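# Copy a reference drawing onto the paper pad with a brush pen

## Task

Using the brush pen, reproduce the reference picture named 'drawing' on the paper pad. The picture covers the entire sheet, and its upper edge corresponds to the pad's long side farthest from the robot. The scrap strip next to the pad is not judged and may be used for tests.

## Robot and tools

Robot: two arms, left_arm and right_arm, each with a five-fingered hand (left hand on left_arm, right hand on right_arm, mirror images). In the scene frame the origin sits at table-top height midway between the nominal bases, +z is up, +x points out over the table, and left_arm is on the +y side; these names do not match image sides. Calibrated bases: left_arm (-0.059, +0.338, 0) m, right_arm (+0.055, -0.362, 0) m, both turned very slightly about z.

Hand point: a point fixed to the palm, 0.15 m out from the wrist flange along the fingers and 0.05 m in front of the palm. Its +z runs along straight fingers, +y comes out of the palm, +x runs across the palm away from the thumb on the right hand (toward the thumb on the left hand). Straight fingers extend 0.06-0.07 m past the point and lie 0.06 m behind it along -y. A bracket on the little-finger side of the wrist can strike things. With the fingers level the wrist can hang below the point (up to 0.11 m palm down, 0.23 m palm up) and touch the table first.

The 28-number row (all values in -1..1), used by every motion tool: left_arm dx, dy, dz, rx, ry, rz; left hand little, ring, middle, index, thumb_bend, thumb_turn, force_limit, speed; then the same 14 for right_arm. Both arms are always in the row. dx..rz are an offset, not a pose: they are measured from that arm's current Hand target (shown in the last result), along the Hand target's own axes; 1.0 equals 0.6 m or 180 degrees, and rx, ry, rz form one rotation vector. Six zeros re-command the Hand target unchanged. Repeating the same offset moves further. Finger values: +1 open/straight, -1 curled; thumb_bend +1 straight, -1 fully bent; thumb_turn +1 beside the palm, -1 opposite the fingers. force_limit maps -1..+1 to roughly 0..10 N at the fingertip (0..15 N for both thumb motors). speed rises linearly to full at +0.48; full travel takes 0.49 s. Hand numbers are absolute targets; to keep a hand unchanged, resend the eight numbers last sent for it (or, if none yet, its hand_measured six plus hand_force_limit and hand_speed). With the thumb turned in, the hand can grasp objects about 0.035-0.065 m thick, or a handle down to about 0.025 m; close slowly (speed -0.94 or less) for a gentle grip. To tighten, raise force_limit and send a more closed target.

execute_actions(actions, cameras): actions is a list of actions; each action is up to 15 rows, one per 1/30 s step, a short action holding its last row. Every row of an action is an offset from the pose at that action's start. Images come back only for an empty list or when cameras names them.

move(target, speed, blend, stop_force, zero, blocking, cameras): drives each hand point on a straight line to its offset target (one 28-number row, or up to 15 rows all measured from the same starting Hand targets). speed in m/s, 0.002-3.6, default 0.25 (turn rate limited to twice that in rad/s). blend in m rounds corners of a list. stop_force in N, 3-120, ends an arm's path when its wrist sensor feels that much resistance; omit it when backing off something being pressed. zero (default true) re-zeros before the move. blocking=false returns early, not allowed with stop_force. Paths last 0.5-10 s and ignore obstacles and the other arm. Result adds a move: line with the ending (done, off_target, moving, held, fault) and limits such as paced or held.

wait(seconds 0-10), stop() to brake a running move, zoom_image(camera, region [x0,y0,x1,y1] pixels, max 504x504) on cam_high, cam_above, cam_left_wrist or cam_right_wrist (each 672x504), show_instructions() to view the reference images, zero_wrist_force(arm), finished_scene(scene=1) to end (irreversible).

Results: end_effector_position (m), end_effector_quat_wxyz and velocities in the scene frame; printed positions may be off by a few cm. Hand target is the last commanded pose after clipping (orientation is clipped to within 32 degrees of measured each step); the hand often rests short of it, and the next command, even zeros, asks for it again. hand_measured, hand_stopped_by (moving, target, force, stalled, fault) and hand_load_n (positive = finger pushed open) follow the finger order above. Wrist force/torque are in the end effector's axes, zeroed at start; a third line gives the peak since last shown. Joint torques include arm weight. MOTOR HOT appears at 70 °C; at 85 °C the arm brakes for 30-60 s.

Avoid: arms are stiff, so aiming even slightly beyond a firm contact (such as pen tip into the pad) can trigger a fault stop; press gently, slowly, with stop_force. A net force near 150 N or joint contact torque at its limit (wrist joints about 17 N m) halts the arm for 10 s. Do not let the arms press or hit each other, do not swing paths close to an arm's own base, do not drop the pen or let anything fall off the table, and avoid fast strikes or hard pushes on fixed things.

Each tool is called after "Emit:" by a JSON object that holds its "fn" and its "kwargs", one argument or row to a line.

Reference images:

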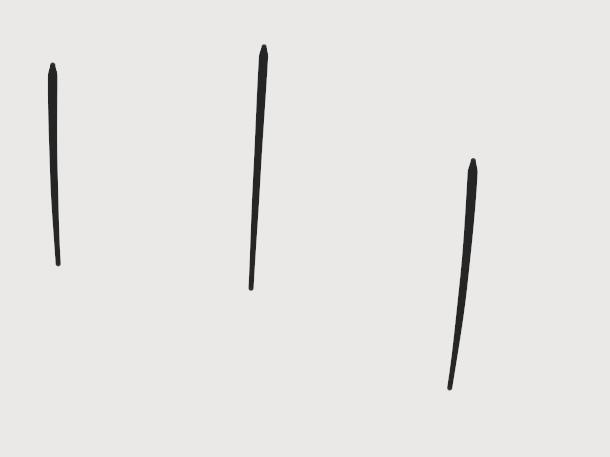

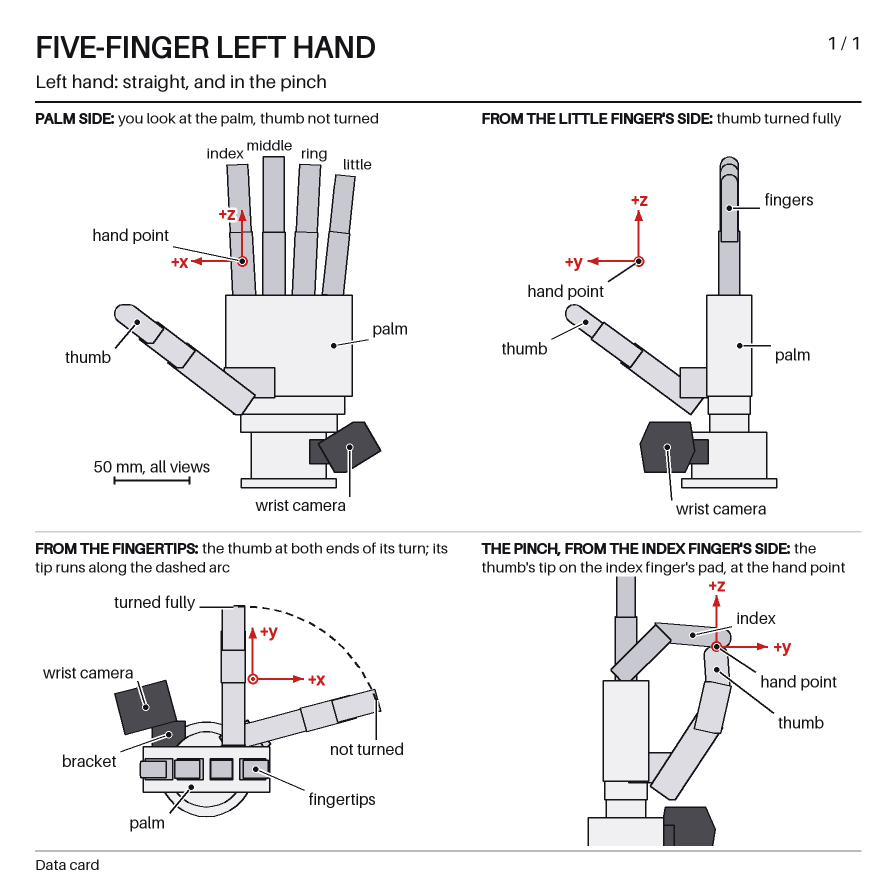

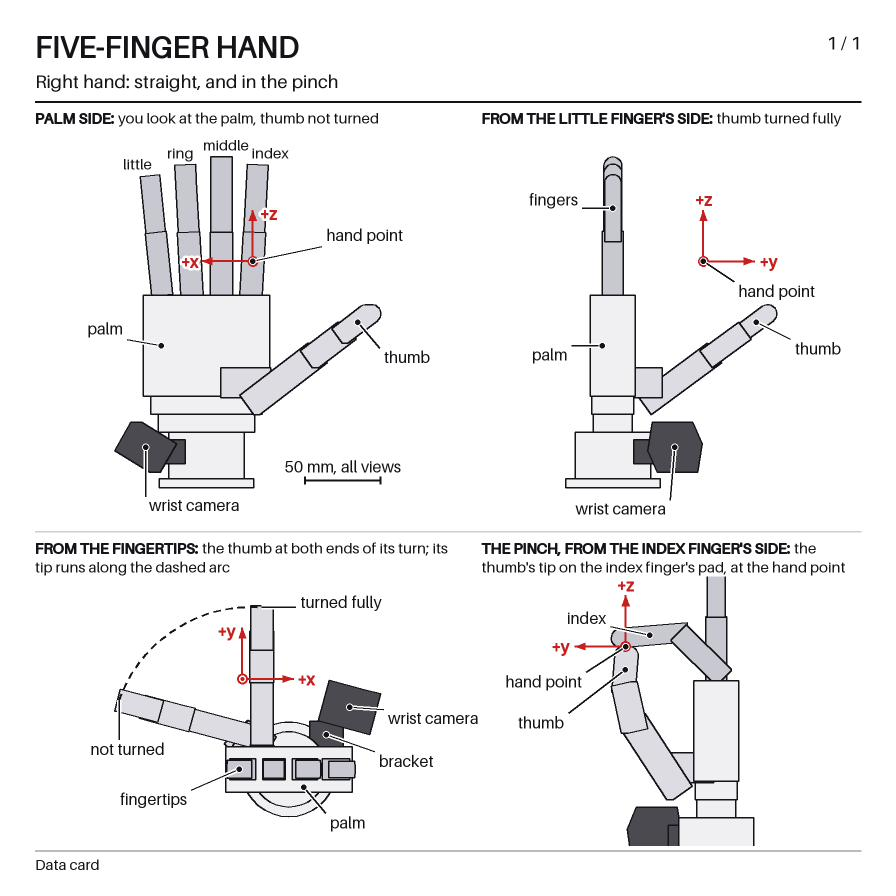

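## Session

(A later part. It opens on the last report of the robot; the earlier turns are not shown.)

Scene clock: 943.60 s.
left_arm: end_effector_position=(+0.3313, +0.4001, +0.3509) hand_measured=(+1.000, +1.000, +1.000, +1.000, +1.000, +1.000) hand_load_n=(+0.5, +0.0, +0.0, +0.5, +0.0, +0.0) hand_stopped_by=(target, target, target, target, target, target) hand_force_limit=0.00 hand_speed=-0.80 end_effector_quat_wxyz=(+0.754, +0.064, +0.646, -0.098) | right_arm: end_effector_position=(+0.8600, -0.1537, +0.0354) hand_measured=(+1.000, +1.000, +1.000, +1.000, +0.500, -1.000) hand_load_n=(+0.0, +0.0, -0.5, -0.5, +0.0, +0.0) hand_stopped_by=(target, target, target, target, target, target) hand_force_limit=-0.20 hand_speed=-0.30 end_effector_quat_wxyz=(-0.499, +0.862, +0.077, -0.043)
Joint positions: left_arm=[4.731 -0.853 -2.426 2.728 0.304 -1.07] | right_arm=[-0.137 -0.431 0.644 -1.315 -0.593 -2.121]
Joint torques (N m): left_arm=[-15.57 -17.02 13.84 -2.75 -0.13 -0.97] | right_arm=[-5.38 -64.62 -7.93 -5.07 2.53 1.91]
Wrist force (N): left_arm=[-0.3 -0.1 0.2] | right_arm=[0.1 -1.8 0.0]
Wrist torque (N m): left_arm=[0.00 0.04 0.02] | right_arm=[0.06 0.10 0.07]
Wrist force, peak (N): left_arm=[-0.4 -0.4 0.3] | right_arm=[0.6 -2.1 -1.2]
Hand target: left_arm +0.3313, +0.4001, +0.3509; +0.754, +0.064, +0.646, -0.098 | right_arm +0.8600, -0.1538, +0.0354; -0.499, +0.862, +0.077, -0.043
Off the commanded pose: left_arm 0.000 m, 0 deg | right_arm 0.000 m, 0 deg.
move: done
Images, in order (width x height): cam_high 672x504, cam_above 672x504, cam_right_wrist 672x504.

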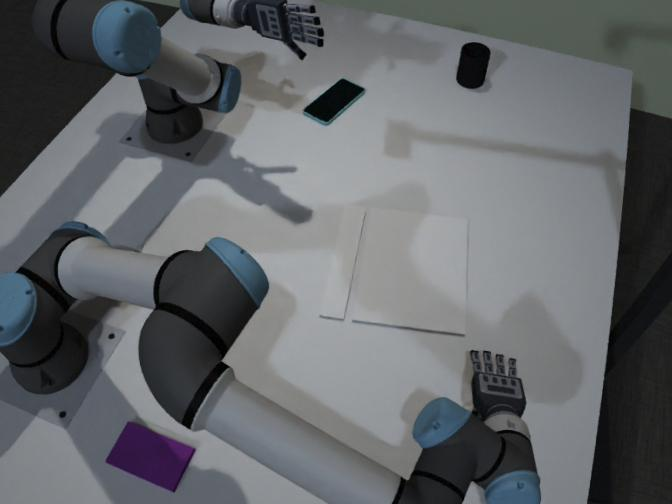

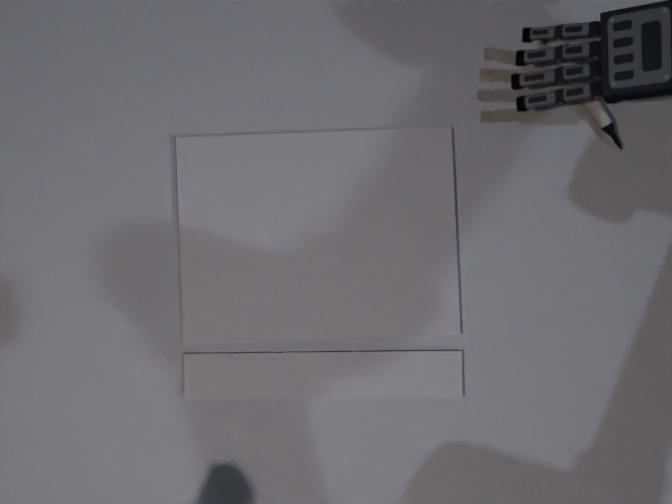

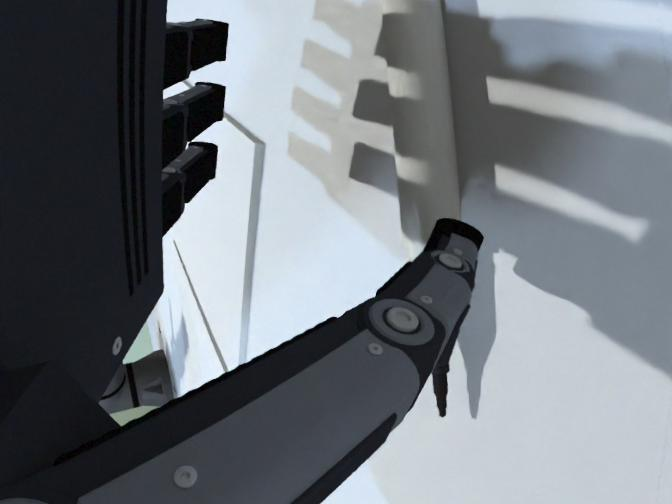

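Emit:
{"fn": "move", "kwargs": {
  "target": [0,0,0,0,0,0, 1,1,1,1,1,1,0.0,-0.8, 0,0.0202,0.0117,0,0,0, 1,1,1,1,0.5,-1,-0.2,-0.3],
  "speed": 0.02,
  "stop_force": 4,
  "cameras": ["cam_above","cam_right_wrist"]
}}

Scene clock: 962.83 s.
left_arm: end_effector_position=(+0.3313, +0.4001, +0.3509) hand_measured=(+1.000, +1.000, +1.000, +1.000, +1.000, +1.000) hand_load_n=(+0.0, +0.0, +0.0, +0.5, +0.0, +0.0) hand_stopped_by=(target, target, target, target, target, target) hand_force_limit=0.00 hand_speed=-0.80 end_effector_quat_wxyz=(+0.754, +0.064, +0.646, -0.098) | right_arm: end_effector_position=(+0.8600, -0.1538, +0.0214) hand_measured=(+1.000, +1.000, +1.000, +1.000, +0.500, -1.000) hand_load_n=(+0.0, +0.0, +0.0, +0.0, +0.0, +0.0) hand_stopped_by=(target, target, target, target, target, target) hand_force_limit=-0.20 hand_speed=-0.30 end_effector_quat_wxyz=(-0.499, +0.862, +0.077, -0.043)
Joint positions: left_arm=[4.731 -0.853 -2.426 2.728 0.304 -1.07] | right_arm=[-0.138 -0.419 0.656 -1.34 -0.593 -2.121]
Joint torques (N m): left_arm=[-15.71 -17.52 14.14 -2.6 -0.02 -0.83] | right_arm=[7.48 -65.3 -34.3 0.82 2.8 1.8]
Wrist force (N): left_arm=[-0.3 -0.1 0.2] | right_arm=[-0.1 -1.8 0.0]
Wrist torque (N m): left_arm=[-0.01 0.05 0.03] | right_arm=[0.05 0.14 0.06]
Wrist force, peak (N): left_arm=[-0.4 -0.2 0.3] | right_arm=[0.1 -2.0 -0.1]
Hand target: left_arm +0.3313, +0.4001, +0.3509; +0.754, +0.064, +0.646, -0.098 | right_arm +0.8600, -0.1538, +0.0214; -0.499, +0.862, +0.077, -0.043
Off the commanded pose: left_arm 0.000 m, 0 deg | right_arm 0.000 m, 0 deg.
move: done
Images, in order (width x height): cam_above 672x504, cam_right_wrist 672x504.

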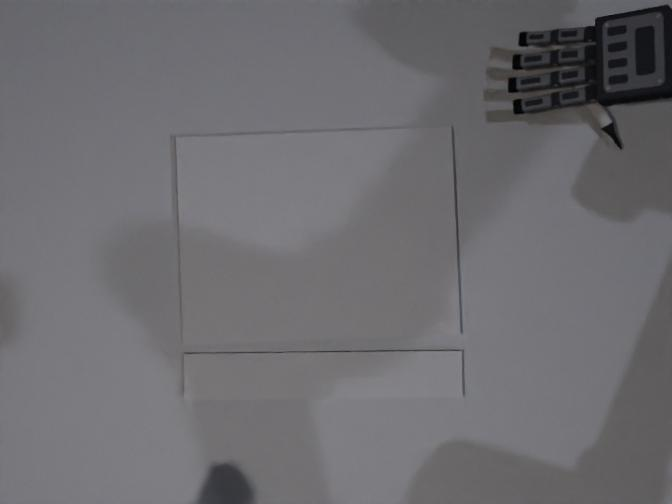

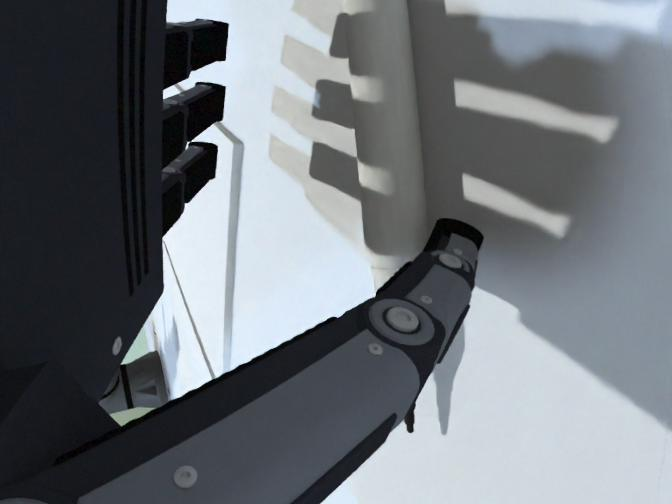

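Emit:
{"fn": "move", "kwargs": {
  "target": [0,0,0,0,0,0, 1,1,1,1,1,1,0.0,-0.8, 0,0.0115,0.0067,0,0,0, 1,1,1,1,0.5,-1,-0.2,-0.3],
  "speed": 0.02,
  "stop_force": 3,
  "cameras": ["cam_right_wrist"]
}}

Scene clock: 971.43 s.
left_arm: end_effector_position=(+0.3313, +0.4001, +0.3509) hand_measured=(+1.000, +1.000, +1.000, +1.000, +1.000, +1.000) hand_load_n=(+0.0, +0.0, +0.0, +0.0, +0.0, +0.0) hand_stopped_by=(target, target, target, target, target, target) hand_force_limit=0.00 hand_speed=-0.80 end_effector_quat_wxyz=(+0.754, +0.064, +0.646, -0.098) | right_arm: end_effector_position=(+0.8601, -0.1538, +0.0209) hand_measured=(+1.000, +1.000, +1.000, +1.000, +0.500, -1.000) hand_load_n=(+0.0, -0.5, +0.0, +0.0, -0.5, +0.5) hand_stopped_by=(target, target, target, target, target, target) hand_force_limit=-0.20 hand_speed=-0.30 end_effector_quat_wxyz=(-0.499, +0.862, +0.077, -0.043)
Joint positions: left_arm=[4.731 -0.853 -2.426 2.728 0.304 -1.07] | right_arm=[-0.138 -0.419 0.657 -1.341 -0.593 -2.121]
Joint torques (N m): left_arm=[-15.34 -17.69 14.8 -2.53 0.16 -0.89] | right_arm=[7.38 -60.59 -34.68 0.81 -0.2 0.93]
Wrist force (N): left_arm=[-0.2 -0.1 0.2] | right_arm=[-0.5 -3.9 -2.0]
Wrist torque (N m): left_arm=[0.00 0.02 0.04] | right_arm=[-0.05 0.17 0.05]
Wrist force, peak (N): left_arm=[-0.5 -0.2 0.4] | right_arm=[-1.6 -11.4 -9.8]
Hand target: left_arm +0.3313, +0.4001, +0.3509; +0.754, +0.064, +0.646, -0.098 | right_arm +0.8601, -0.1538, +0.0209; -0.499, +0.862, +0.077, -0.043 (not the last commanded pose)
Off the commanded pose: left_arm 0.000 m, 0 deg | right_arm 0.007 m, 0 deg.
move: contact (right_arm)
Images, in order (width x height): cam_right_wrist 672x504.

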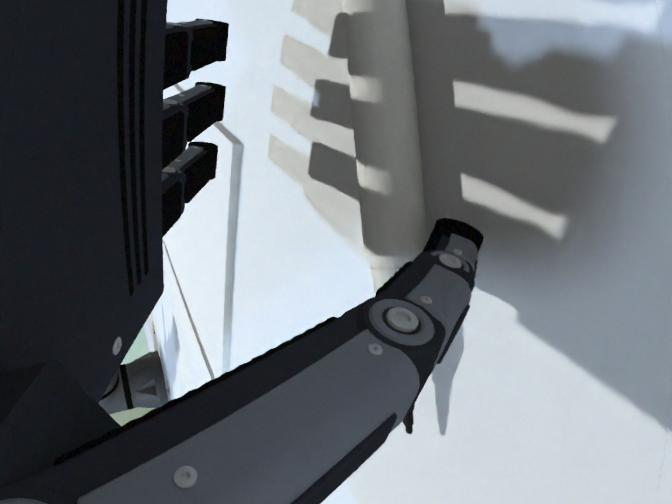

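Emit:
{"fn": "move", "kwargs": {
  "target": [
    [0,0,0,0,0,0, 1,1,1,1,1,1,0.0,-0.8, 0,-0.00144,-0.00083,0,0,0, 1,1,1,1,0.5,-1,-0.2,-0.3],
    [0,0,0,0,0,0, 1,1,1,1,1,1,0.0,-0.8, 0,-0.00144,-0.00083,0,0,0, 0.4,0.4,0.4,0.4,0.5,-1,-0.5,-0.5]
  ],
  "speed": 0.02,
  "cameras": ["cam_above","cam_right_wrist"]
}}

Scene clock: 987.47 s.
left_arm: end_effector_position=(+0.3313, +0.4001, +0.3509) hand_measured=(+1.000, +1.000, +1.000, +1.000, +1.000, +1.000) hand_load_n=(+0.0, +0.0, +0.0, +0.0, +0.0, +0.0) hand_stopped_by=(target, target, target, target, target, target) hand_force_limit=0.00 hand_speed=-0.80 end_effector_quat_wxyz=(+0.754, +0.064, +0.646, -0.098) | right_arm: end_effector_position=(+0.8601, -0.1538, +0.0219) hand_measured=(+0.400, +0.400, +0.400, +0.400, +0.500, -1.000) hand_load_n=(+0.0, +0.0, +0.0, +0.0, +0.0, +0.0) hand_stopped_by=(target, target, target, target, target, target) hand_force_limit=-0.50 hand_speed=-0.50 end_effector_quat_wxyz=(-0.499, +0.862, +0.077, -0.043)
Joint positions: left_arm=[4.731 -0.853 -2.426 2.728 0.304 -1.07] | right_arm=[-0.138 -0.42 0.656 -1.339 -0.593 -2.121]
Joint torques (N m): left_arm=[-16.04 -16.89 14.41 -2.39 0.48 -0.95] | right_arm=[4.18 -60.32 -31.49 -1.26 0.68 0.56]
Wrist force (N): left_arm=[-0.4 -0.2 0.3] | right_arm=[0.1 -1.7 0.1]
Wrist torque (N m): left_arm=[-0.03 0.06 0.03] | right_arm=[0.07 0.12 0.08]
Wrist force, peak (N): left_arm=[-0.2 -0.3 0.4] | right_arm=[-0.5 -3.9 -2.1]
Hand target: left_arm +0.3313, +0.4001, +0.3509; +0.754, +0.064, +0.646, -0.098 | right_arm +0.8601, -0.1538, +0.0219; -0.499, +0.862, +0.077, -0.043
Off the commanded pose: left_arm 0.000 m, 0 deg | right_arm 0.000 m, 0 deg.
move: done
Images, in order (width x height): cam_above 672x504, cam_right_wrist 672x504.

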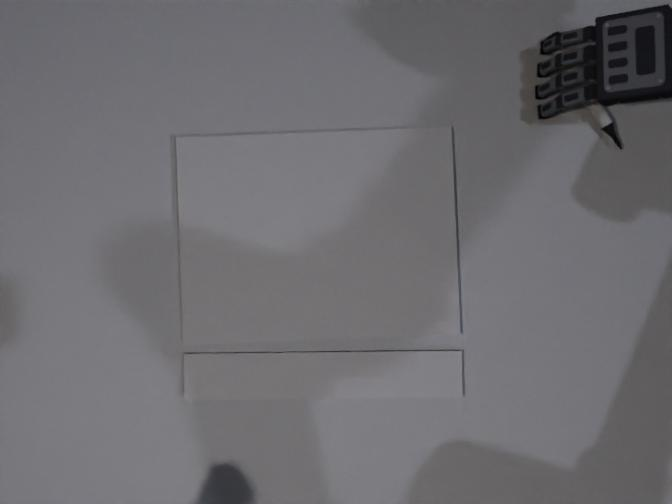

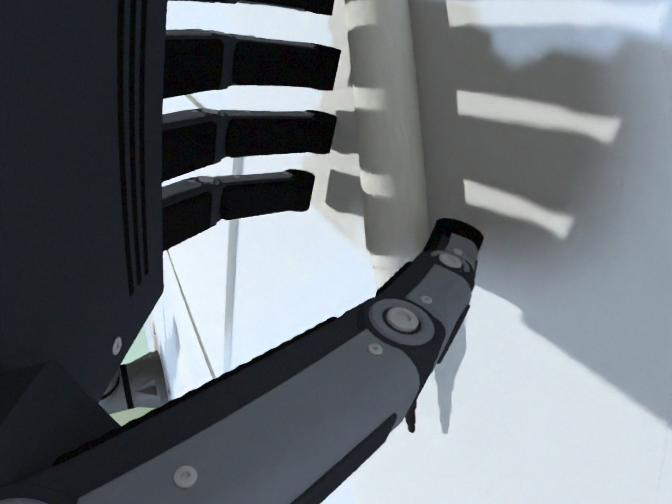

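Emit:
{"fn": "move", "kwargs": {
  "target": [0,0,0,0,0,0, 1,1,1,1,1,1,0.0,-0.8, 0,0,0,0,0,0, 0.2,0.2,0.2,0.2,0.5,-1,-0.5,-0.6],
  "speed": 0.02,
  "cameras": ["cam_right_wrist"]
}}

Emit:
{"fn": "move", "kwargs": {
  "target": [0,0,0,0,0,0, 1,1,1,1,1,1,0.0,-0.8, 0,0,0,0,0,0, 0.1,0.1,0.1,0.1,0.5,-1,-0.5,-0.6],
  "speed": 0.02,
  "cameras": ["cam_right_wrist"]
}}

Scene clock: 1000.30 s.
left_arm: end_effector_position=(+0.3313, +0.4001, +0.3509) hand_measured=(+1.000, +1.000, +1.000, +1.000, +1.000, +1.000) hand_load_n=(+0.0, +0.0, +0.0, +0.0, +0.0, +0.0) hand_stopped_by=(target, target, target, target, target, target) hand_force_limit=0.00 hand_speed=-0.80 end_effector_quat_wxyz=(+0.754, +0.064, +0.646, -0.098) | right_arm: end_effector_position=(+0.8601, -0.1538, +0.0219) hand_measured=(+0.200, +0.200, +0.294, +0.200, +0.500, -1.000) hand_load_n=(+0.0, +0.0, +2.0, +0.0, +0.0, +0.0) hand_stopped_by=(target, target, force, target, target, target) hand_force_limit=-0.50 hand_speed=-0.60 end_effector_quat_wxyz=(-0.499, +0.862, +0.077, -0.043)
Joint positions: left_arm=[4.731 -0.853 -2.426 2.728 0.304 -1.07] | right_arm=[-0.138 -0.42 0.656 -1.339 -0.593 -2.121]
Joint torques (N m): left_arm=[-15.46 -17.37 14.51 -2.53 0.56 -0.81] | right_arm=[2.15 -50.4 -19.61 -4.35 -0.91 -0.44]
Wrist force (N): left_arm=[-0.1 -0.3 0.2] | right_arm=[-0.8 -7.6 -2.0]
Wrist torque (N m): left_arm=[-0.04 0.02 0.04] | right_arm=[0.19 0.14 -0.07]
Wrist force, peak (N): left_arm=[-0.4 -0.4 0.2] | right_arm=[-0.7 -8.6 -0.6]
Hand target: left_arm +0.3313, +0.4001, +0.3509; +0.754, +0.064, +0.646, -0.098 | right_arm +0.8601, -0.1538, +0.0219; -0.499, +0.862, +0.077, -0.043
Off the commanded pose: left_arm 0.000 m, 0 deg | right_arm 0.000 m, 0 deg.
move: done
Images, in order (width x height): cam_right_wrist 672x504.

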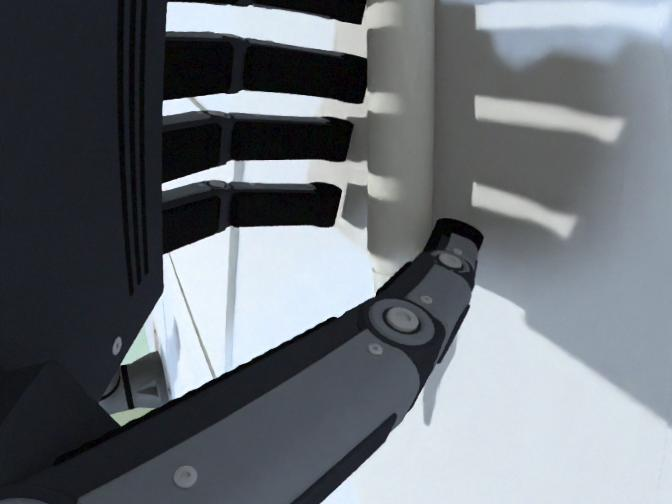

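Scene clock: 1000.80 s.
left_arm: end_effector_position=(+0.3313, +0.4001, +0.3509) hand_measured=(+1.000, +1.000, +1.000, +1.000, +1.000, +1.000) hand_load_n=(+0.0, +0.0, +0.0, +0.0, +0.0, +0.0) hand_stopped_by=(target, target, target, target, target, target) hand_force_limit=0.00 hand_speed=-0.80 end_effector_quat_wxyz=(+0.754, +0.064, +0.646, -0.098) | right_arm: end_effector_position=(+0.8601, -0.1538, +0.0219) hand_measured=(+0.100, +0.100, +0.262, +0.100, +0.500, -1.000) hand_load_n=(+0.0, +0.0, +2.5, +0.0, +0.0, +0.0) hand_stopped_by=(target, target, force, target, target, target) hand_force_limit=-0.50 hand_speed=-0.60 end_effector_quat_wxyz=(-0.499, +0.862, +0.077, -0.043)
Joint positions: left_arm=[4.731 -0.853 -2.426 2.728 0.304 -1.07] | right_arm=[-0.138 -0.42 0.656 -1.339 -0.593 -2.121]
Joint torques (N m): left_arm=[-15.45 -17.22 14.21 -2.35 0.6 -0.95] | right_arm=[1.76 -51.3 -17.87 -4.37 -0.89 -0.5]
Wrist force (N): left_arm=[-0.1 -0.2 0.1] | right_arm=[-0.7 -7.4 -1.4]
Wrist torque (N m): left_arm=[-0.01 0.01 0.04] | right_arm=[0.21 0.11 -0.06]
Wrist force, peak (N): left_arm=[-0.4 -0.2 0.1] | right_arm=[-0.5 -9.3 -0.5]
Hand target: left_arm +0.3313, +0.4001, +0.3509; +0.754, +0.064, +0.646, -0.098 | right_arm +0.8601, -0.1538, +0.0219; -0.499, +0.862, +0.077, -0.043
Off the commanded pose: left_arm 0.000 m, 0 deg | right_arm 0.000 m, 0 deg.
move: done
Images, in order (width x height): cam_right_wrist 672x504.

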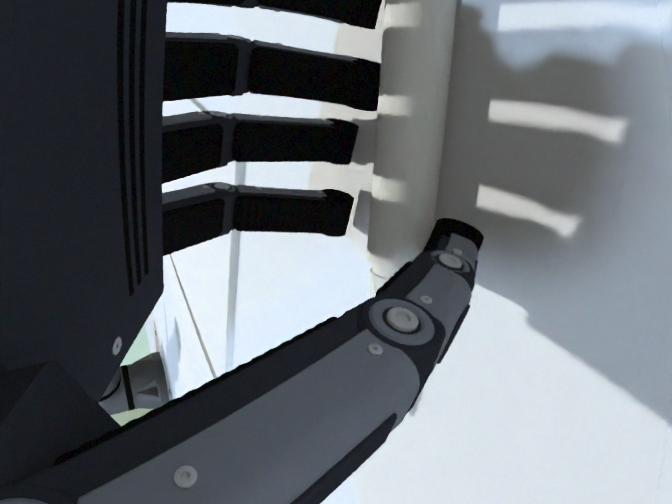

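Emit:
{"fn": "move", "kwargs": {
  "target": [0,0,0,0,0,0, 1,1,1,1,1,1,0.0,-0.8, 0,-0.0058,-0.0033,0,0,0, 0.1,0.1,0.1,0.1,0.5,-1,-0.5,-0.6],
  "speed": 0.02,
  "cameras": []
}}

Emit:
{"fn": "move", "kwargs": {
  "target": [0,0,0,0,0,0, 1,1,1,1,1,1,0.0,-0.8, 0,0,0,0,0,0, 0.08,0.08,0.05,0.0,0.5,-1,-0.5,-0.6],
  "speed": 0.02,
  "cameras": ["cam_right_wrist"]
}}

Scene clock: 1012.87 s.
left_arm: end_effector_position=(+0.3313, +0.4001, +0.3509) hand_measured=(+1.000, +1.000, +1.000, +1.000, +1.000, +1.000) hand_load_n=(+0.0, +0.0, +0.0, +0.0, +0.0, +0.0) hand_stopped_by=(target, target, target, target, target, target) hand_force_limit=0.00 hand_speed=-0.80 end_effector_quat_wxyz=(+0.754, +0.064, +0.646, -0.098) | right_arm: end_effector_position=(+0.8601, -0.1538, +0.0260) hand_measured=(+0.100, +0.100, +0.262, +0.100, +0.500, -1.000) hand_load_n=(+0.0, +0.0, +0.0, +0.0, +0.0, +0.0) hand_stopped_by=(target, target, force, target, target, target) hand_force_limit=-0.50 hand_speed=-0.60 end_effector_quat_wxyz=(-0.499, +0.862, +0.077, -0.043)
Joint positions: left_arm=[4.731 -0.853 -2.426 2.728 0.304 -1.07] | right_arm=[-0.138 -0.423 0.653 -1.332 -0.593 -2.121]
Joint torques (N m): left_arm=[-15.9 -17.32 14.59 -2.37 0.79 -0.81] | right_arm=[1.23 -59.8 -32.97 -0.14 0.89 0.33]
Wrist force (N): left_arm=[-0.4 -0.2 0.2] | right_arm=[0.0 -1.7 0.0]
Wrist torque (N m): left_arm=[-0.02 0.06 0.02] | right_arm=[0.07 0.12 0.07]
Wrist force, peak (N): left_arm=[-0.5 -0.3 0.2] | right_arm=[-0.6 -8.2 -1.7]
Hand target: left_arm +0.3313, +0.4001, +0.3509; +0.754, +0.064, +0.646, -0.098 | right_arm +0.8601, -0.1538, +0.0259; -0.499, +0.862, +0.077, -0.043
Off the commanded pose: left_arm 0.000 m, 0 deg | right_arm 0.000 m, 0 deg.
move: done
No camera images: "cameras" was empty.

Scene clock: 1013.37 s.
left_arm: end_effector_position=(+0.3313, +0.4001, +0.3509) hand_measured=(+1.000, +1.000, +1.000, +1.000, +1.000, +1.000) hand_load_n=(+0.0, +0.0, +0.0, +0.0, +0.0, +0.0) hand_stopped_by=(target, target, target, target, target, target) hand_force_limit=0.00 hand_speed=-0.80 end_effector_quat_wxyz=(+0.754, +0.064, +0.646, -0.098) | right_arm: end_effector_position=(+0.8601, -0.1538, +0.0260) hand_measured=(+0.080, +0.080, +0.050, +0.000, +0.500, -1.000) hand_load_n=(+0.0, +0.0, +0.0, +0.0, +0.0, +0.0) hand_stopped_by=(target, target, target, target, target, target) hand_force_limit=-0.50 hand_speed=-0.60 end_effector_quat_wxyz=(-0.499, +0.862, +0.077, -0.043)
Joint positions: left_arm=[4.731 -0.853 -2.426 2.728 0.304 -1.07] | right_arm=[-0.138 -0.423 0.653 -1.332 -0.593 -2.121]
Joint torques (N m): left_arm=[-15.62 -17.4 15.01 -2.21 0.69 -0.8] | right_arm=[3.55 -51.59 -26.74 -4.31 1.64 1.58]
Wrist force (N): left_arm=[-0.4 -0.2 0.3] | right_arm=[-0.1 -1.7 0.0]
Wrist torque (N m): left_arm=[-0.02 0.07 0.02] | right_arm=[0.08 0.14 0.07]
Wrist force, peak (N): left_arm=[-0.4 -0.2 0.3] | right_arm=[-0.2 -1.8 0.2]
Hand target: left_arm +0.3313, +0.4001, +0.3509; +0.754, +0.064, +0.646, -0.098 | right_arm +0.8601, -0.1538, +0.0259; -0.499, +0.862, +0.077, -0.043
Off the commanded pose: left_arm 0.000 m, 0 deg | right_arm 0.000 m, 0 deg.
move: done
Images, in order (width x height): cam_right_wrist 672x504.

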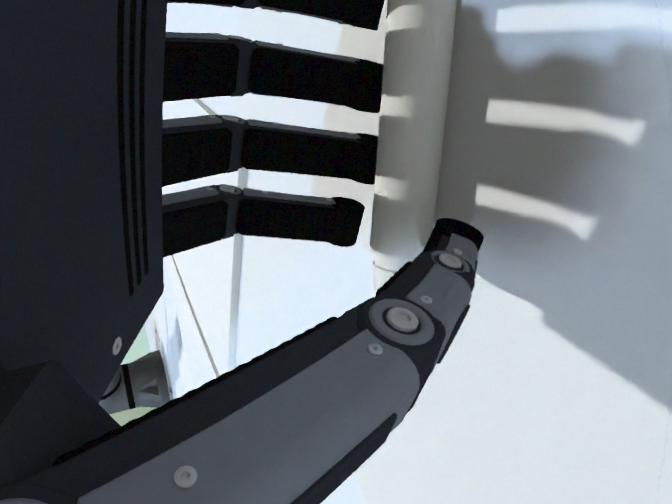

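Emit:
{"fn": "move", "kwargs": {
  "target": [0,0,0,0,0,0, 1,1,1,1,1,1,0.0,-0.8, 0,0,0,0,0,0, -0.08,-0.08,-0.1,-0.12,0.5,-1,-0.5,-0.6],
  "speed": 0.02,
  "cameras": ["cam_right_wrist"]
}}

Scene clock: 1032.80 s.
left_arm: end_effector_position=(+0.3313, +0.4001, +0.3509) hand_measured=(+1.000, +1.000, +1.000, +1.000, +1.000, +1.000) hand_load_n=(+0.0, +0.0, +0.0, +0.0, +0.0, +0.0) hand_stopped_by=(target, target, target, target, target, target) hand_force_limit=0.00 hand_speed=-0.80 end_effector_quat_wxyz=(+0.754, +0.064, +0.646, -0.098) | right_arm: end_effector_position=(+0.8601, -0.1538, +0.0259) hand_measured=(-0.080, -0.080, -0.100, -0.120, +0.500, -1.000) hand_load_n=(+0.0, +0.0, +0.0, +0.0, +0.0, +0.0) hand_stopped_by=(target, target, target, target, target, target) hand_force_limit=-0.50 hand_speed=-0.60 end_effector_quat_wxyz=(-0.499, +0.862, +0.077, -0.043)
Joint positions: left_arm=[4.731 -0.853 -2.426 2.728 0.304 -1.07] | right_arm=[-0.138 -0.423 0.653 -1.332 -0.593 -2.121]
Joint torques (N m): left_arm=[-15.29 -17.77 14.72 -2.1 0.96 -0.79] | right_arm=[7.52 -49.48 -8.42 -4.5 1.73 1.89]
Wrist force (N): left_arm=[-0.2 -0.2 0.1] | right_arm=[0.1 -1.9 0.1]
Wrist torque (N m): left_arm=[-0.01 0.03 0.03] | right_arm=[0.04 0.10 0.08]
Wrist force, peak (N): left_arm=[-0.4 -0.2 0.3] | right_arm=[-0.3 -1.9 0.0]
Hand target: left_arm +0.3313, +0.4001, +0.3509; +0.754, +0.064, +0.646, -0.098 | right_arm +0.8601, -0.1538, +0.0259; -0.499, +0.862, +0.077, -0.043
Off the commanded pose: left_arm 0.000 m, 0 deg | right_arm 0.000 m, 0 deg.
move: done
Images, in order (width x height): cam_right_wrist 672x504.

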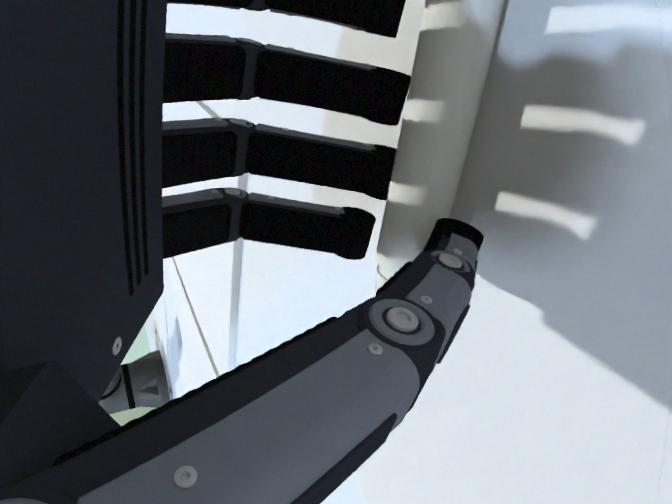

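Emit:
{"fn": "move", "kwargs": {
  "target": [0,0,0,0,0,0, 1,1,1,1,1,1,0.0,-0.8, 0,0,0,0,0,0, 0.2,0.1,-0.1,-0.3,0.5,-1,-0.5,-0.6],
  "speed": 0.02,
  "cameras": ["cam_right_wrist"]
}}

Scene clock: 1046.53 s.
left_arm: end_effector_position=(+0.3313, +0.4001, +0.3509) hand_measured=(+1.000, +1.000, +1.000, +1.000, +1.000, +1.000) hand_load_n=(+0.0, +0.0, +0.0, -0.5, +0.0, +0.0) hand_stopped_by=(target, target, target, target, target, target) hand_force_limit=0.00 hand_speed=-0.80 end_effector_quat_wxyz=(+0.754, +0.064, +0.646, -0.098) | right_arm: end_effector_position=(+0.8601, -0.1538, +0.0259) hand_measured=(+0.200, +0.100, -0.100, -0.264, +0.502, -1.000) hand_load_n=(+0.0, +0.0, +0.0, +3.0, +4.0, -0.5) hand_stopped_by=(target, target, target, force, target, target) hand_force_limit=-0.50 hand_speed=-0.60 end_effector_quat_wxyz=(-0.499, +0.862, +0.077, -0.043)
Joint positions: left_arm=[4.731 -0.853 -2.426 2.728 0.304 -1.07] | right_arm=[-0.138 -0.423 0.653 -1.332 -0.593 -2.121]
Joint torques (N m): left_arm=[-15.82 -17.4 15.17 -2.06 1.26 -0.77] | right_arm=[7.59 -50.06 -9.66 -4.42 1.79 1.82]
Wrist force (N): left_arm=[-0.2 0.1 0.1] | right_arm=[0.0 -1.8 0.2]
Wrist torque (N m): left_arm=[0.03 0.02 0.03] | right_arm=[0.05 0.10 0.06]
Wrist force, peak (N): left_arm=[-0.4 -0.2 0.4] | right_arm=[0.1 -1.9 0.0]
Hand target: left_arm +0.3313, +0.4001, +0.3509; +0.754, +0.064, +0.646, -0.098 | right_arm +0.8601, -0.1538, +0.0259; -0.499, +0.862, +0.077, -0.043
Off the commanded pose: left_arm 0.000 m, 0 deg | right_arm 0.000 m, 0 deg.
move: done
Images, in order (width x height): cam_right_wrist 672x504.

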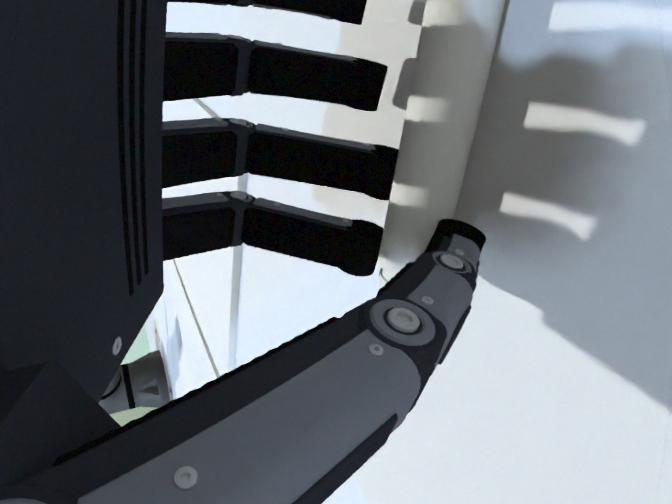

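Emit:
{"fn": "move", "kwargs": {
  "target": [0,0,0,0,0,0, 1,1,1,1,1,1,0.0,-0.8, 0,0,0,0,0,0, 0.2,0.1,-0.35,-0.3,0.5,-1,-0.5,-0.7],
  "speed": 0.02,
  "cameras": ["cam_right_wrist"]
}}

Scene clock: 1053.80 s.
left_arm: end_effector_position=(+0.3313, +0.4001, +0.3509) hand_measured=(+1.000, +1.000, +1.000, +1.000, +1.000, +1.000) hand_load_n=(+0.0, +0.0, +0.0, +0.0, +0.0, +0.0) hand_stopped_by=(target, target, target, target, target, target) hand_force_limit=0.00 hand_speed=-0.80 end_effector_quat_wxyz=(+0.754, +0.064, +0.646, -0.098) | right_arm: end_effector_position=(+0.8601, -0.1538, +0.0259) hand_measured=(+0.200, +0.100, -0.178, -0.264, +0.502, -1.000) hand_load_n=(+0.0, +0.0, +5.0, +1.0, +7.0, +4.5) hand_stopped_by=(target, target, force, force, target, target) hand_force_limit=-0.50 hand_speed=-0.70 end_effector_quat_wxyz=(-0.499, +0.862, +0.077, -0.043)
Joint positions: left_arm=[4.731 -0.853 -2.426 2.728 0.304 -1.07] | right_arm=[-0.138 -0.423 0.653 -1.332 -0.593 -2.121]
Joint torques (N m): left_arm=[-15.51 -17 15.05 -2.02 1.23 -0.74] | right_arm=[8.06 -50.71 -8.61 -4.53 1.75 1.85]
Wrist force (N): left_arm=[-0.2 -0.2 0.2] | right_arm=[-0.1 -2.9 -0.5]
Wrist torque (N m): left_arm=[-0.01 0.02 0.04] | right_arm=[0.06 0.13 0.07]
Wrist force, peak (N): left_arm=[-0.4 -0.2 0.3] | right_arm=[0.1 -2.9 -0.4]
Hand target: left_arm +0.3313, +0.4001, +0.3509; +0.754, +0.064, +0.646, -0.098 | right_arm +0.8601, -0.1538, +0.0259; -0.499, +0.862, +0.077, -0.043
Off the commanded pose: left_arm 0.000 m, 0 deg | right_arm 0.000 m, 0 deg.
move: done
Images, in order (width x height): cam_right_wrist 672x504.

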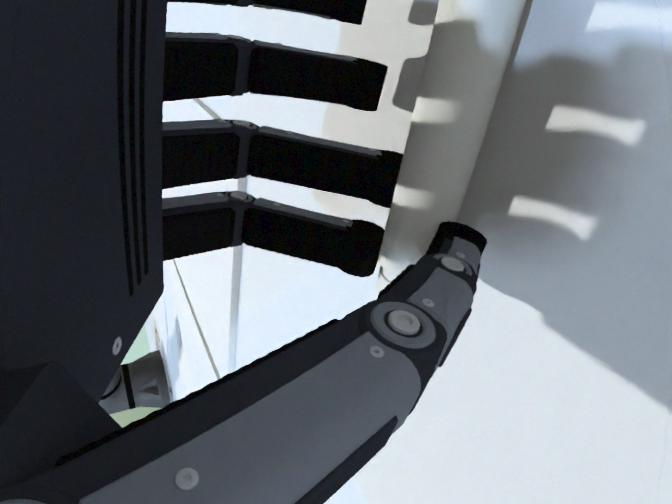

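Emit:
{"fn": "move", "kwargs": {
  "target": [
    [0,0,0,0,0,0, 1,1,1,1,1,1,0.0,-0.8, 0,0,0,0,0,0, 0.2,0.1,-0.02,-0.3,0.5,-1,-0.5,-0.7],
    [0,0,0,0,0,0, 1,1,1,1,1,1,0.0,-0.8, 0,0,0,0,0,0, 0.2,0.1,-0.02,-0.42,0.5,-1,-0.3,-0.7]
  ],
  "speed": 0.02,
  "cameras": ["cam_right_wrist"]
}}

Scene clock: 1068.00 s.
left_arm: end_effector_position=(+0.3313, +0.4001, +0.3509) hand_measured=(+1.000, +1.000, +1.000, +1.000, +1.000, +1.000) hand_load_n=(+0.0, +0.0, +0.0, +0.0, +0.0, +0.0) hand_stopped_by=(target, target, target, target, target, target) hand_force_limit=0.00 hand_speed=-0.80 end_effector_quat_wxyz=(+0.754, +0.064, +0.646, -0.098) | right_arm: end_effector_position=(+0.8601, -0.1538, +0.0259) hand_measured=(+0.200, +0.100, -0.020, -0.286, +0.502, -1.000) hand_load_n=(+0.0, +0.0, +0.0, +6.5, +8.0, -1.5) hand_stopped_by=(target, target, target, force, target, target) hand_force_limit=-0.30 hand_speed=-0.70 end_effector_quat_wxyz=(-0.499, +0.862, +0.077, -0.043)
Joint positions: left_arm=[4.731 -0.853 -2.426 2.728 0.304 -1.07] | right_arm=[-0.138 -0.423 0.653 -1.332 -0.593 -2.121]
Joint torques (N m): left_arm=[-15.64 -16.9 14.41 -1.89 1.44 -0.69] | right_arm=[7.43 -51.49 -8.45 -4.51 1.84 1.76]
Wrist force (N): left_arm=[-0.3 -0.1 0.0] | right_arm=[0.0 -1.6 0.0]
Wrist torque (N m): left_arm=[0.01 0.03 0.03] | right_arm=[0.09 0.12 0.07]
Wrist force, peak (N): left_arm=[-0.2 -0.2 0.4] | right_arm=[0.1 -3.2 -0.4]
Hand target: left_arm +0.3313, +0.4001, +0.3509; +0.754, +0.064, +0.646, -0.098 | right_arm +0.8601, -0.1538, +0.0259; -0.499, +0.862, +0.077, -0.043
Off the commanded pose: left_arm 0.000 m, 0 deg | right_arm 0.000 m, 0 deg.
move: done
Images, in order (width x height): cam_right_wrist 672x504.

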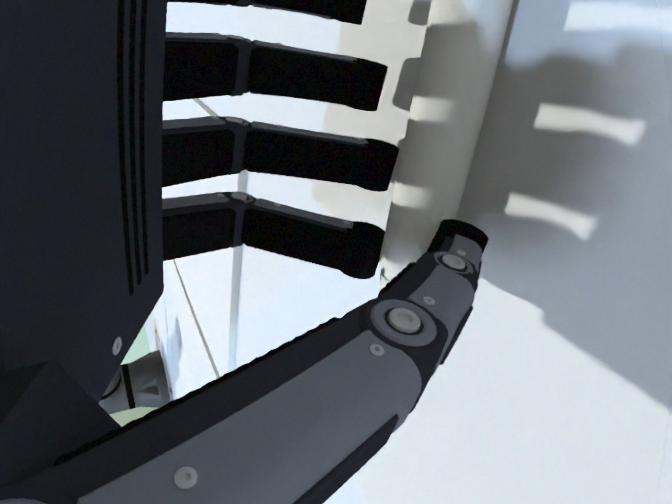

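Emit:
{"fn": "move", "kwargs": {
  "target": [
    [0,0,0,0,0,0, 1,1,1,1,1,1,0.0,-0.8, 0,0,0,0,0,0, 0.2,0.1,-0.2,-0.42,0.5,-1,-0.7,-0.9],
    [0,0,0,0,0,0, 1,1,1,1,1,1,0.0,-0.8, 0,-0.0144,-0.0083,0,0,0, 0.2,0.1,-0.2,-0.42,0.5,-1,-0.7,-0.9]
  ],
  "speed": 0.02,
  "cameras": ["cam_right_wrist","cam_above"]
}}

Scene clock: 1079.90 s.
left_arm: end_effector_position=(+0.3313, +0.4001, +0.3509) hand_measured=(+1.000, +1.000, +1.000, +1.000, +1.000, +1.000) hand_load_n=(+0.0, +0.0, +0.0, +0.0, +0.0, +0.0) hand_stopped_by=(target, target, target, target, target, target) hand_force_limit=0.00 hand_speed=-0.80 end_effector_quat_wxyz=(+0.754, +0.064, +0.646, -0.098) | right_arm: end_effector_position=(+0.8601, -0.1538, +0.0361) hand_measured=(+0.200, +0.100, -0.168, -0.286, +0.502, -1.000) hand_load_n=(+0.0, +0.0, +1.5, +6.0, +9.0, +0.5) hand_stopped_by=(target, target, force, force, target, target) hand_force_limit=-0.70 hand_speed=-0.90 end_effector_quat_wxyz=(-0.499, +0.862, +0.077, -0.043)
Joint positions: left_arm=[4.731 -0.853 -2.426 2.728 0.304 -1.07] | right_arm=[-0.138 -0.432 0.644 -1.315 -0.593 -2.121]
Joint torques (N m): left_arm=[-15.15 -16.51 15.14 -1.83 1.54 -0.69] | right_arm=[5.2 -51.26 -27.17 -2.59 1.47 -0.11]
Wrist force (N): left_arm=[-0.1 -0.2 0.2] | right_arm=[0.0 -1.8 0.2]
Wrist torque (N m): left_arm=[-0.01 0.01 0.04] | right_arm=[0.05 0.10 0.06]
Wrist force, peak (N): left_arm=[-0.3 -0.4 0.4] | right_arm=[0.1 -1.9 -0.1]
Hand target: left_arm +0.3313, +0.4001, +0.3509; +0.754, +0.064, +0.646, -0.098 | right_arm +0.8601, -0.1538, +0.0359; -0.499, +0.862, +0.077, -0.043
Off the commanded pose: left_arm 0.000 m, 0 deg | right_arm 0.000 m, 0 deg.
move: done
Images, in order (width x height): cam_above 672x504, cam_right_wrist 672x504.

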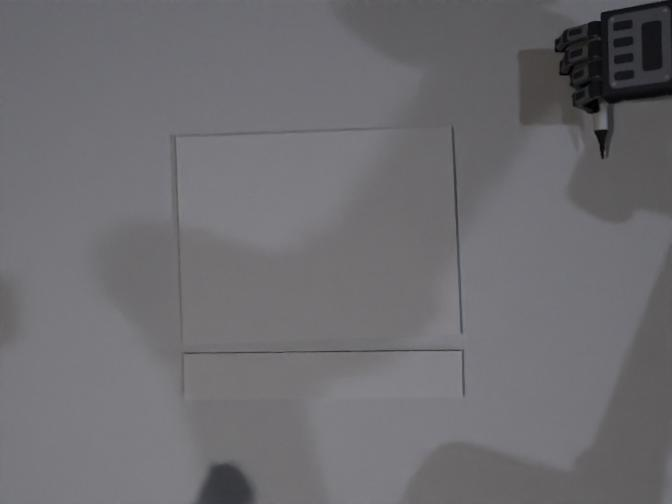

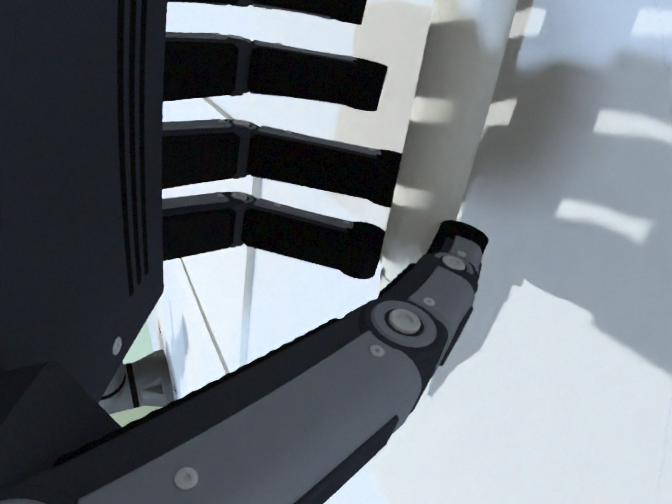

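Emit:
{"fn": "move", "kwargs": {
  "target": [
    [0,0,0,0,0,0, 1,1,1,1,1,1,0.0,-0.8, 0,-0.1225,-0.0707,0,0,0, 0.2,0.1,-0.2,-0.42,0.5,-1,-0.7,-0.9],
    [0,0,0,0,0,0, 1,1,1,1,1,1,0.0,-0.8, 0,-0.1225,-0.0707,0,0,0, 0.2,0.1,-0.25,-0.42,0.5,-1,-0.3,-0.9],
    [0,0,0,0,0,0, 1,1,1,1,1,1,0.0,-0.8, 0,-0.1225,-0.0707,0,0,0, 0.2,0.1,-0.25,-0.5,0.5,-1,0.0,-0.9]
  ],
  "speed": 0.05,
  "cameras": ["cam_right_wrist","cam_above","cam_high"]
}}

Scene clock: 1103.77 s.
left_arm: end_effector_position=(+0.3313, +0.4001, +0.3509) hand_measured=(+1.000, +1.000, +1.000, +1.000, +1.000, +1.000) hand_load_n=(+0.0, +0.0, +0.0, +0.0, +0.0, +0.0) hand_stopped_by=(target, target, target, target, target, target) hand_force_limit=0.00 hand_speed=-0.80 end_effector_quat_wxyz=(+0.754, +0.064, +0.646, -0.098) | right_arm: end_effector_position=(+0.8598, -0.1539, +0.1207) hand_measured=(+0.200, +0.100, -0.184, -0.294, +0.502, -1.000) hand_load_n=(+0.0, +0.0, +4.0, +5.5, +12.0, +2.5) hand_stopped_by=(target, target, force, force, target, target) hand_force_limit=0.00 hand_speed=-0.90 end_effector_quat_wxyz=(-0.499, +0.862, +0.077, -0.043)
Joint positions: left_arm=[4.731 -0.853 -2.426 2.728 0.304 -1.07] | right_arm=[-0.138 -0.478 0.518 -1.142 -0.593 -2.121]
Joint torques (N m): left_arm=[-14.78 -16.54 14.36 -1.46 1.81 -0.63] | right_arm=[-3.7 -48.3 -8.44 -4.87 -0.26 0.23]
Wrist force (N): left_arm=[-0.3 0.0 0.2] | right_arm=[-0.2 -1.3 -0.1]
Wrist torque (N m): left_arm=[0.02 0.04 0.03] | right_arm=[0.14 0.13 0.09]
Wrist force, peak (N): left_arm=[-0.4 -0.2 0.4] | right_arm=[-0.2 -2.0 -0.5]
Hand target: left_arm +0.3313, +0.4001, +0.3509; +0.754, +0.064, +0.646, -0.098 | right_arm +0.8598, -0.1539, +0.1207; -0.499, +0.862, +0.077, -0.043
Off the commanded pose: left_arm 0.000 m, 0 deg | right_arm 0.000 m, 0 deg.
move: done
Images, in order (width x height): cam_high 672x504, cam_above 672x504, cam_right_wrist 672x504.

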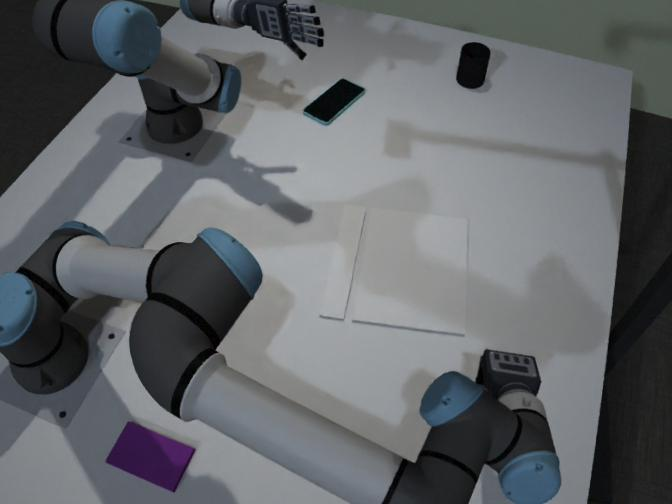

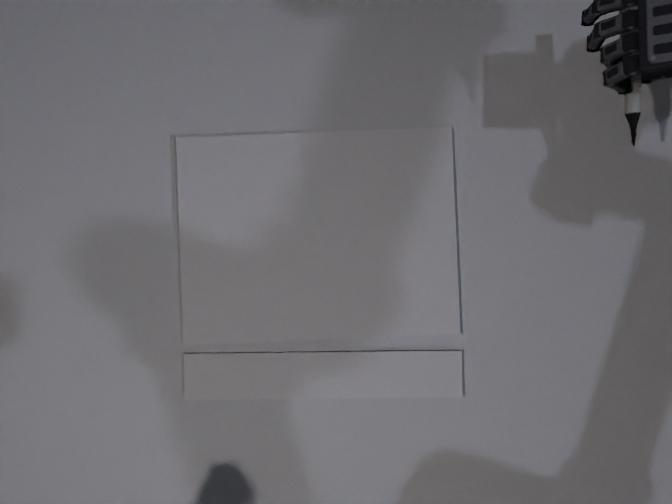

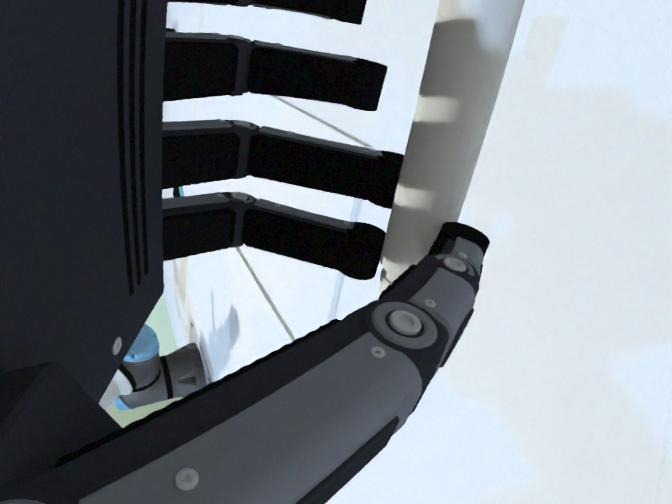

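Emit:
{"fn": "move", "kwargs": {
  "target": [0,0,0,0,0,0, 1,1,1,1,1,1,0.0,-0.8, -0.3795,-0.3915,0.4135,-0.2258,0.2254,-0.2797, 0.2,0.1,-0.25,-0.5,0.5,-1,0.0,-0.9],
  "speed": 0.15,
  "cameras": ["all"]
}}

Scene clock: 1194.40 s.
left_arm: end_effector_position=(+0.3313, +0.4001, +0.3509) hand_measured=(+1.000, +1.000, +1.000, +1.000, +1.000, +1.000) hand_load_n=(+0.0, +0.0, +0.0, +0.0, +0.0, +0.0) hand_stopped_by=(target, target, target, target, target, target) hand_force_limit=0.00 hand_speed=-0.80 end_effector_quat_wxyz=(+0.754, +0.064, +0.646, -0.098) | right_arm: end_effector_position=(+0.5773, +0.1332, +0.1999) hand_measured=(+0.200, +0.100, -0.184, -0.294, +0.502, -1.000) hand_load_n=(+0.0, +0.0, +4.0, +6.0, +12.0, +2.5) hand_stopped_by=(target, target, force, force, target, target) hand_force_limit=0.00 hand_speed=-0.90 end_effector_quat_wxyz=(-0.151, +0.825, +0.262, +0.478) end_effector_velocity=(+0.000, -0.001, +0.000) end_effector_angular_velocity=(-0.001, -0.002, -0.004)
Joint positions: left_arm=[4.731 -0.853 -2.426 2.728 0.304 -1.07] | right_arm=[0.656 -1.102 1.886 -3.405 -1.622 -1.543]
Joint velocities: left_arm=[within noise] | right_arm=[0.001 0 -0.001 0 -0.005 0.001]
Joint torques (N m): left_arm=[-14.67 -16.74 14.16 -1.35 2.21 -0.58] | right_arm=[8.88 -42.54 -13.24 -0.75 -0.78 1.78]
Wrist force (N): left_arm=[-0.2 -0.2 0.4] | right_arm=[1.1 -0.5 0.0]
Wrist torque (N m): left_arm=[-0.02 0.03 0.03] | right_arm=[-0.09 0.31 0.32]
Wrist force, peak (N): left_arm=[-0.4 -0.2 0.3] | right_arm=[1.1 -2.3 -0.3]
Hand target: left_arm +0.3313, +0.4001, +0.3509; +0.754, +0.064, +0.646, -0.098 | right_arm +0.5772, +0.1332, +0.1999; -0.151, +0.825, +0.262, +0.478
Off the commanded pose: left_arm 0.000 m, 0 deg | right_arm 0.000 m, 0 deg.
move: done

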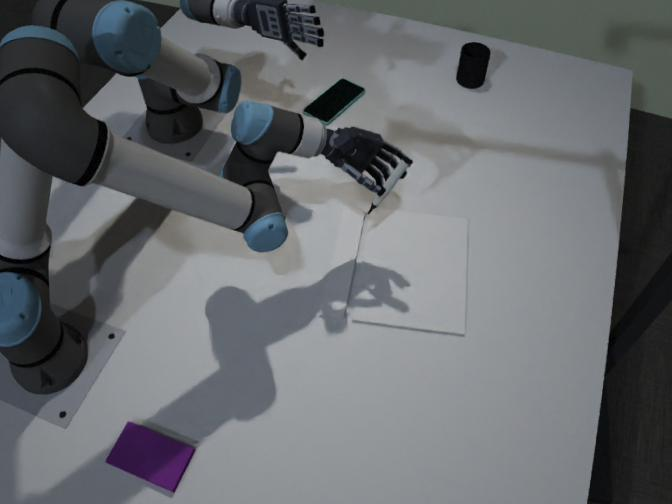

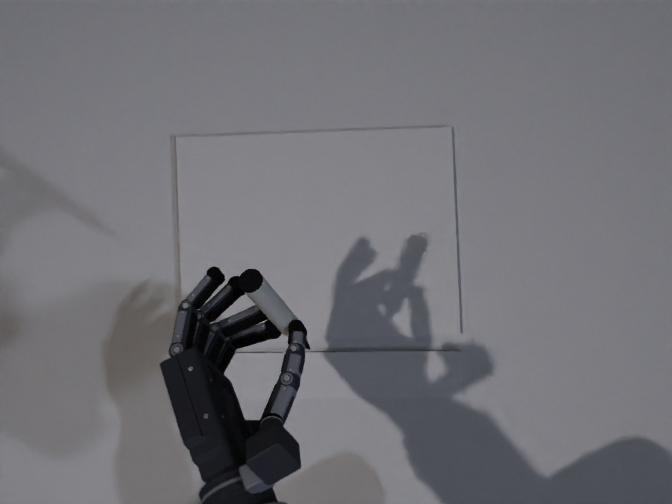

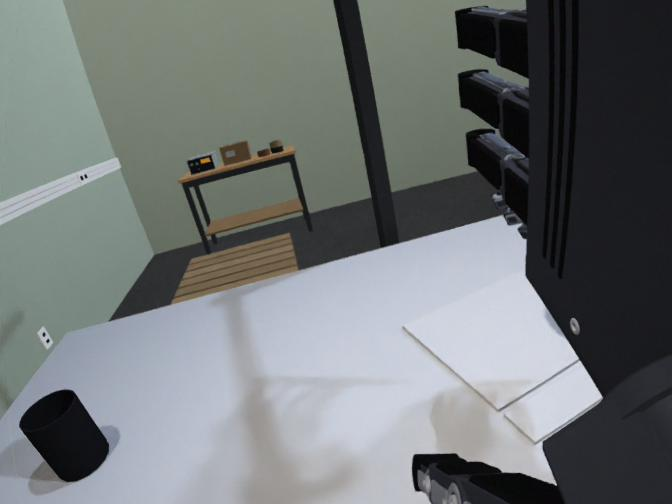

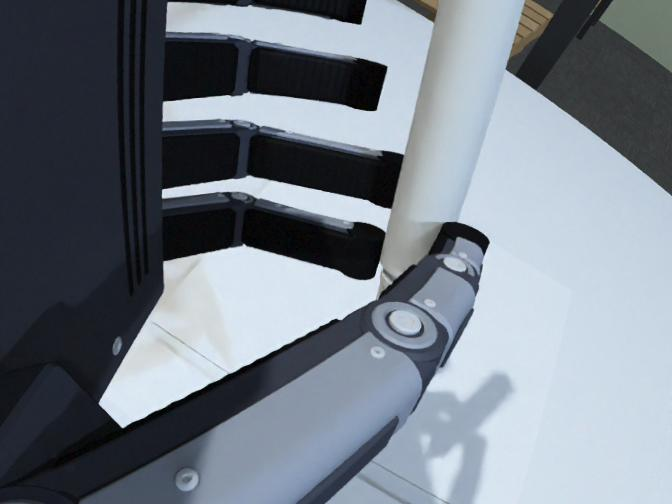

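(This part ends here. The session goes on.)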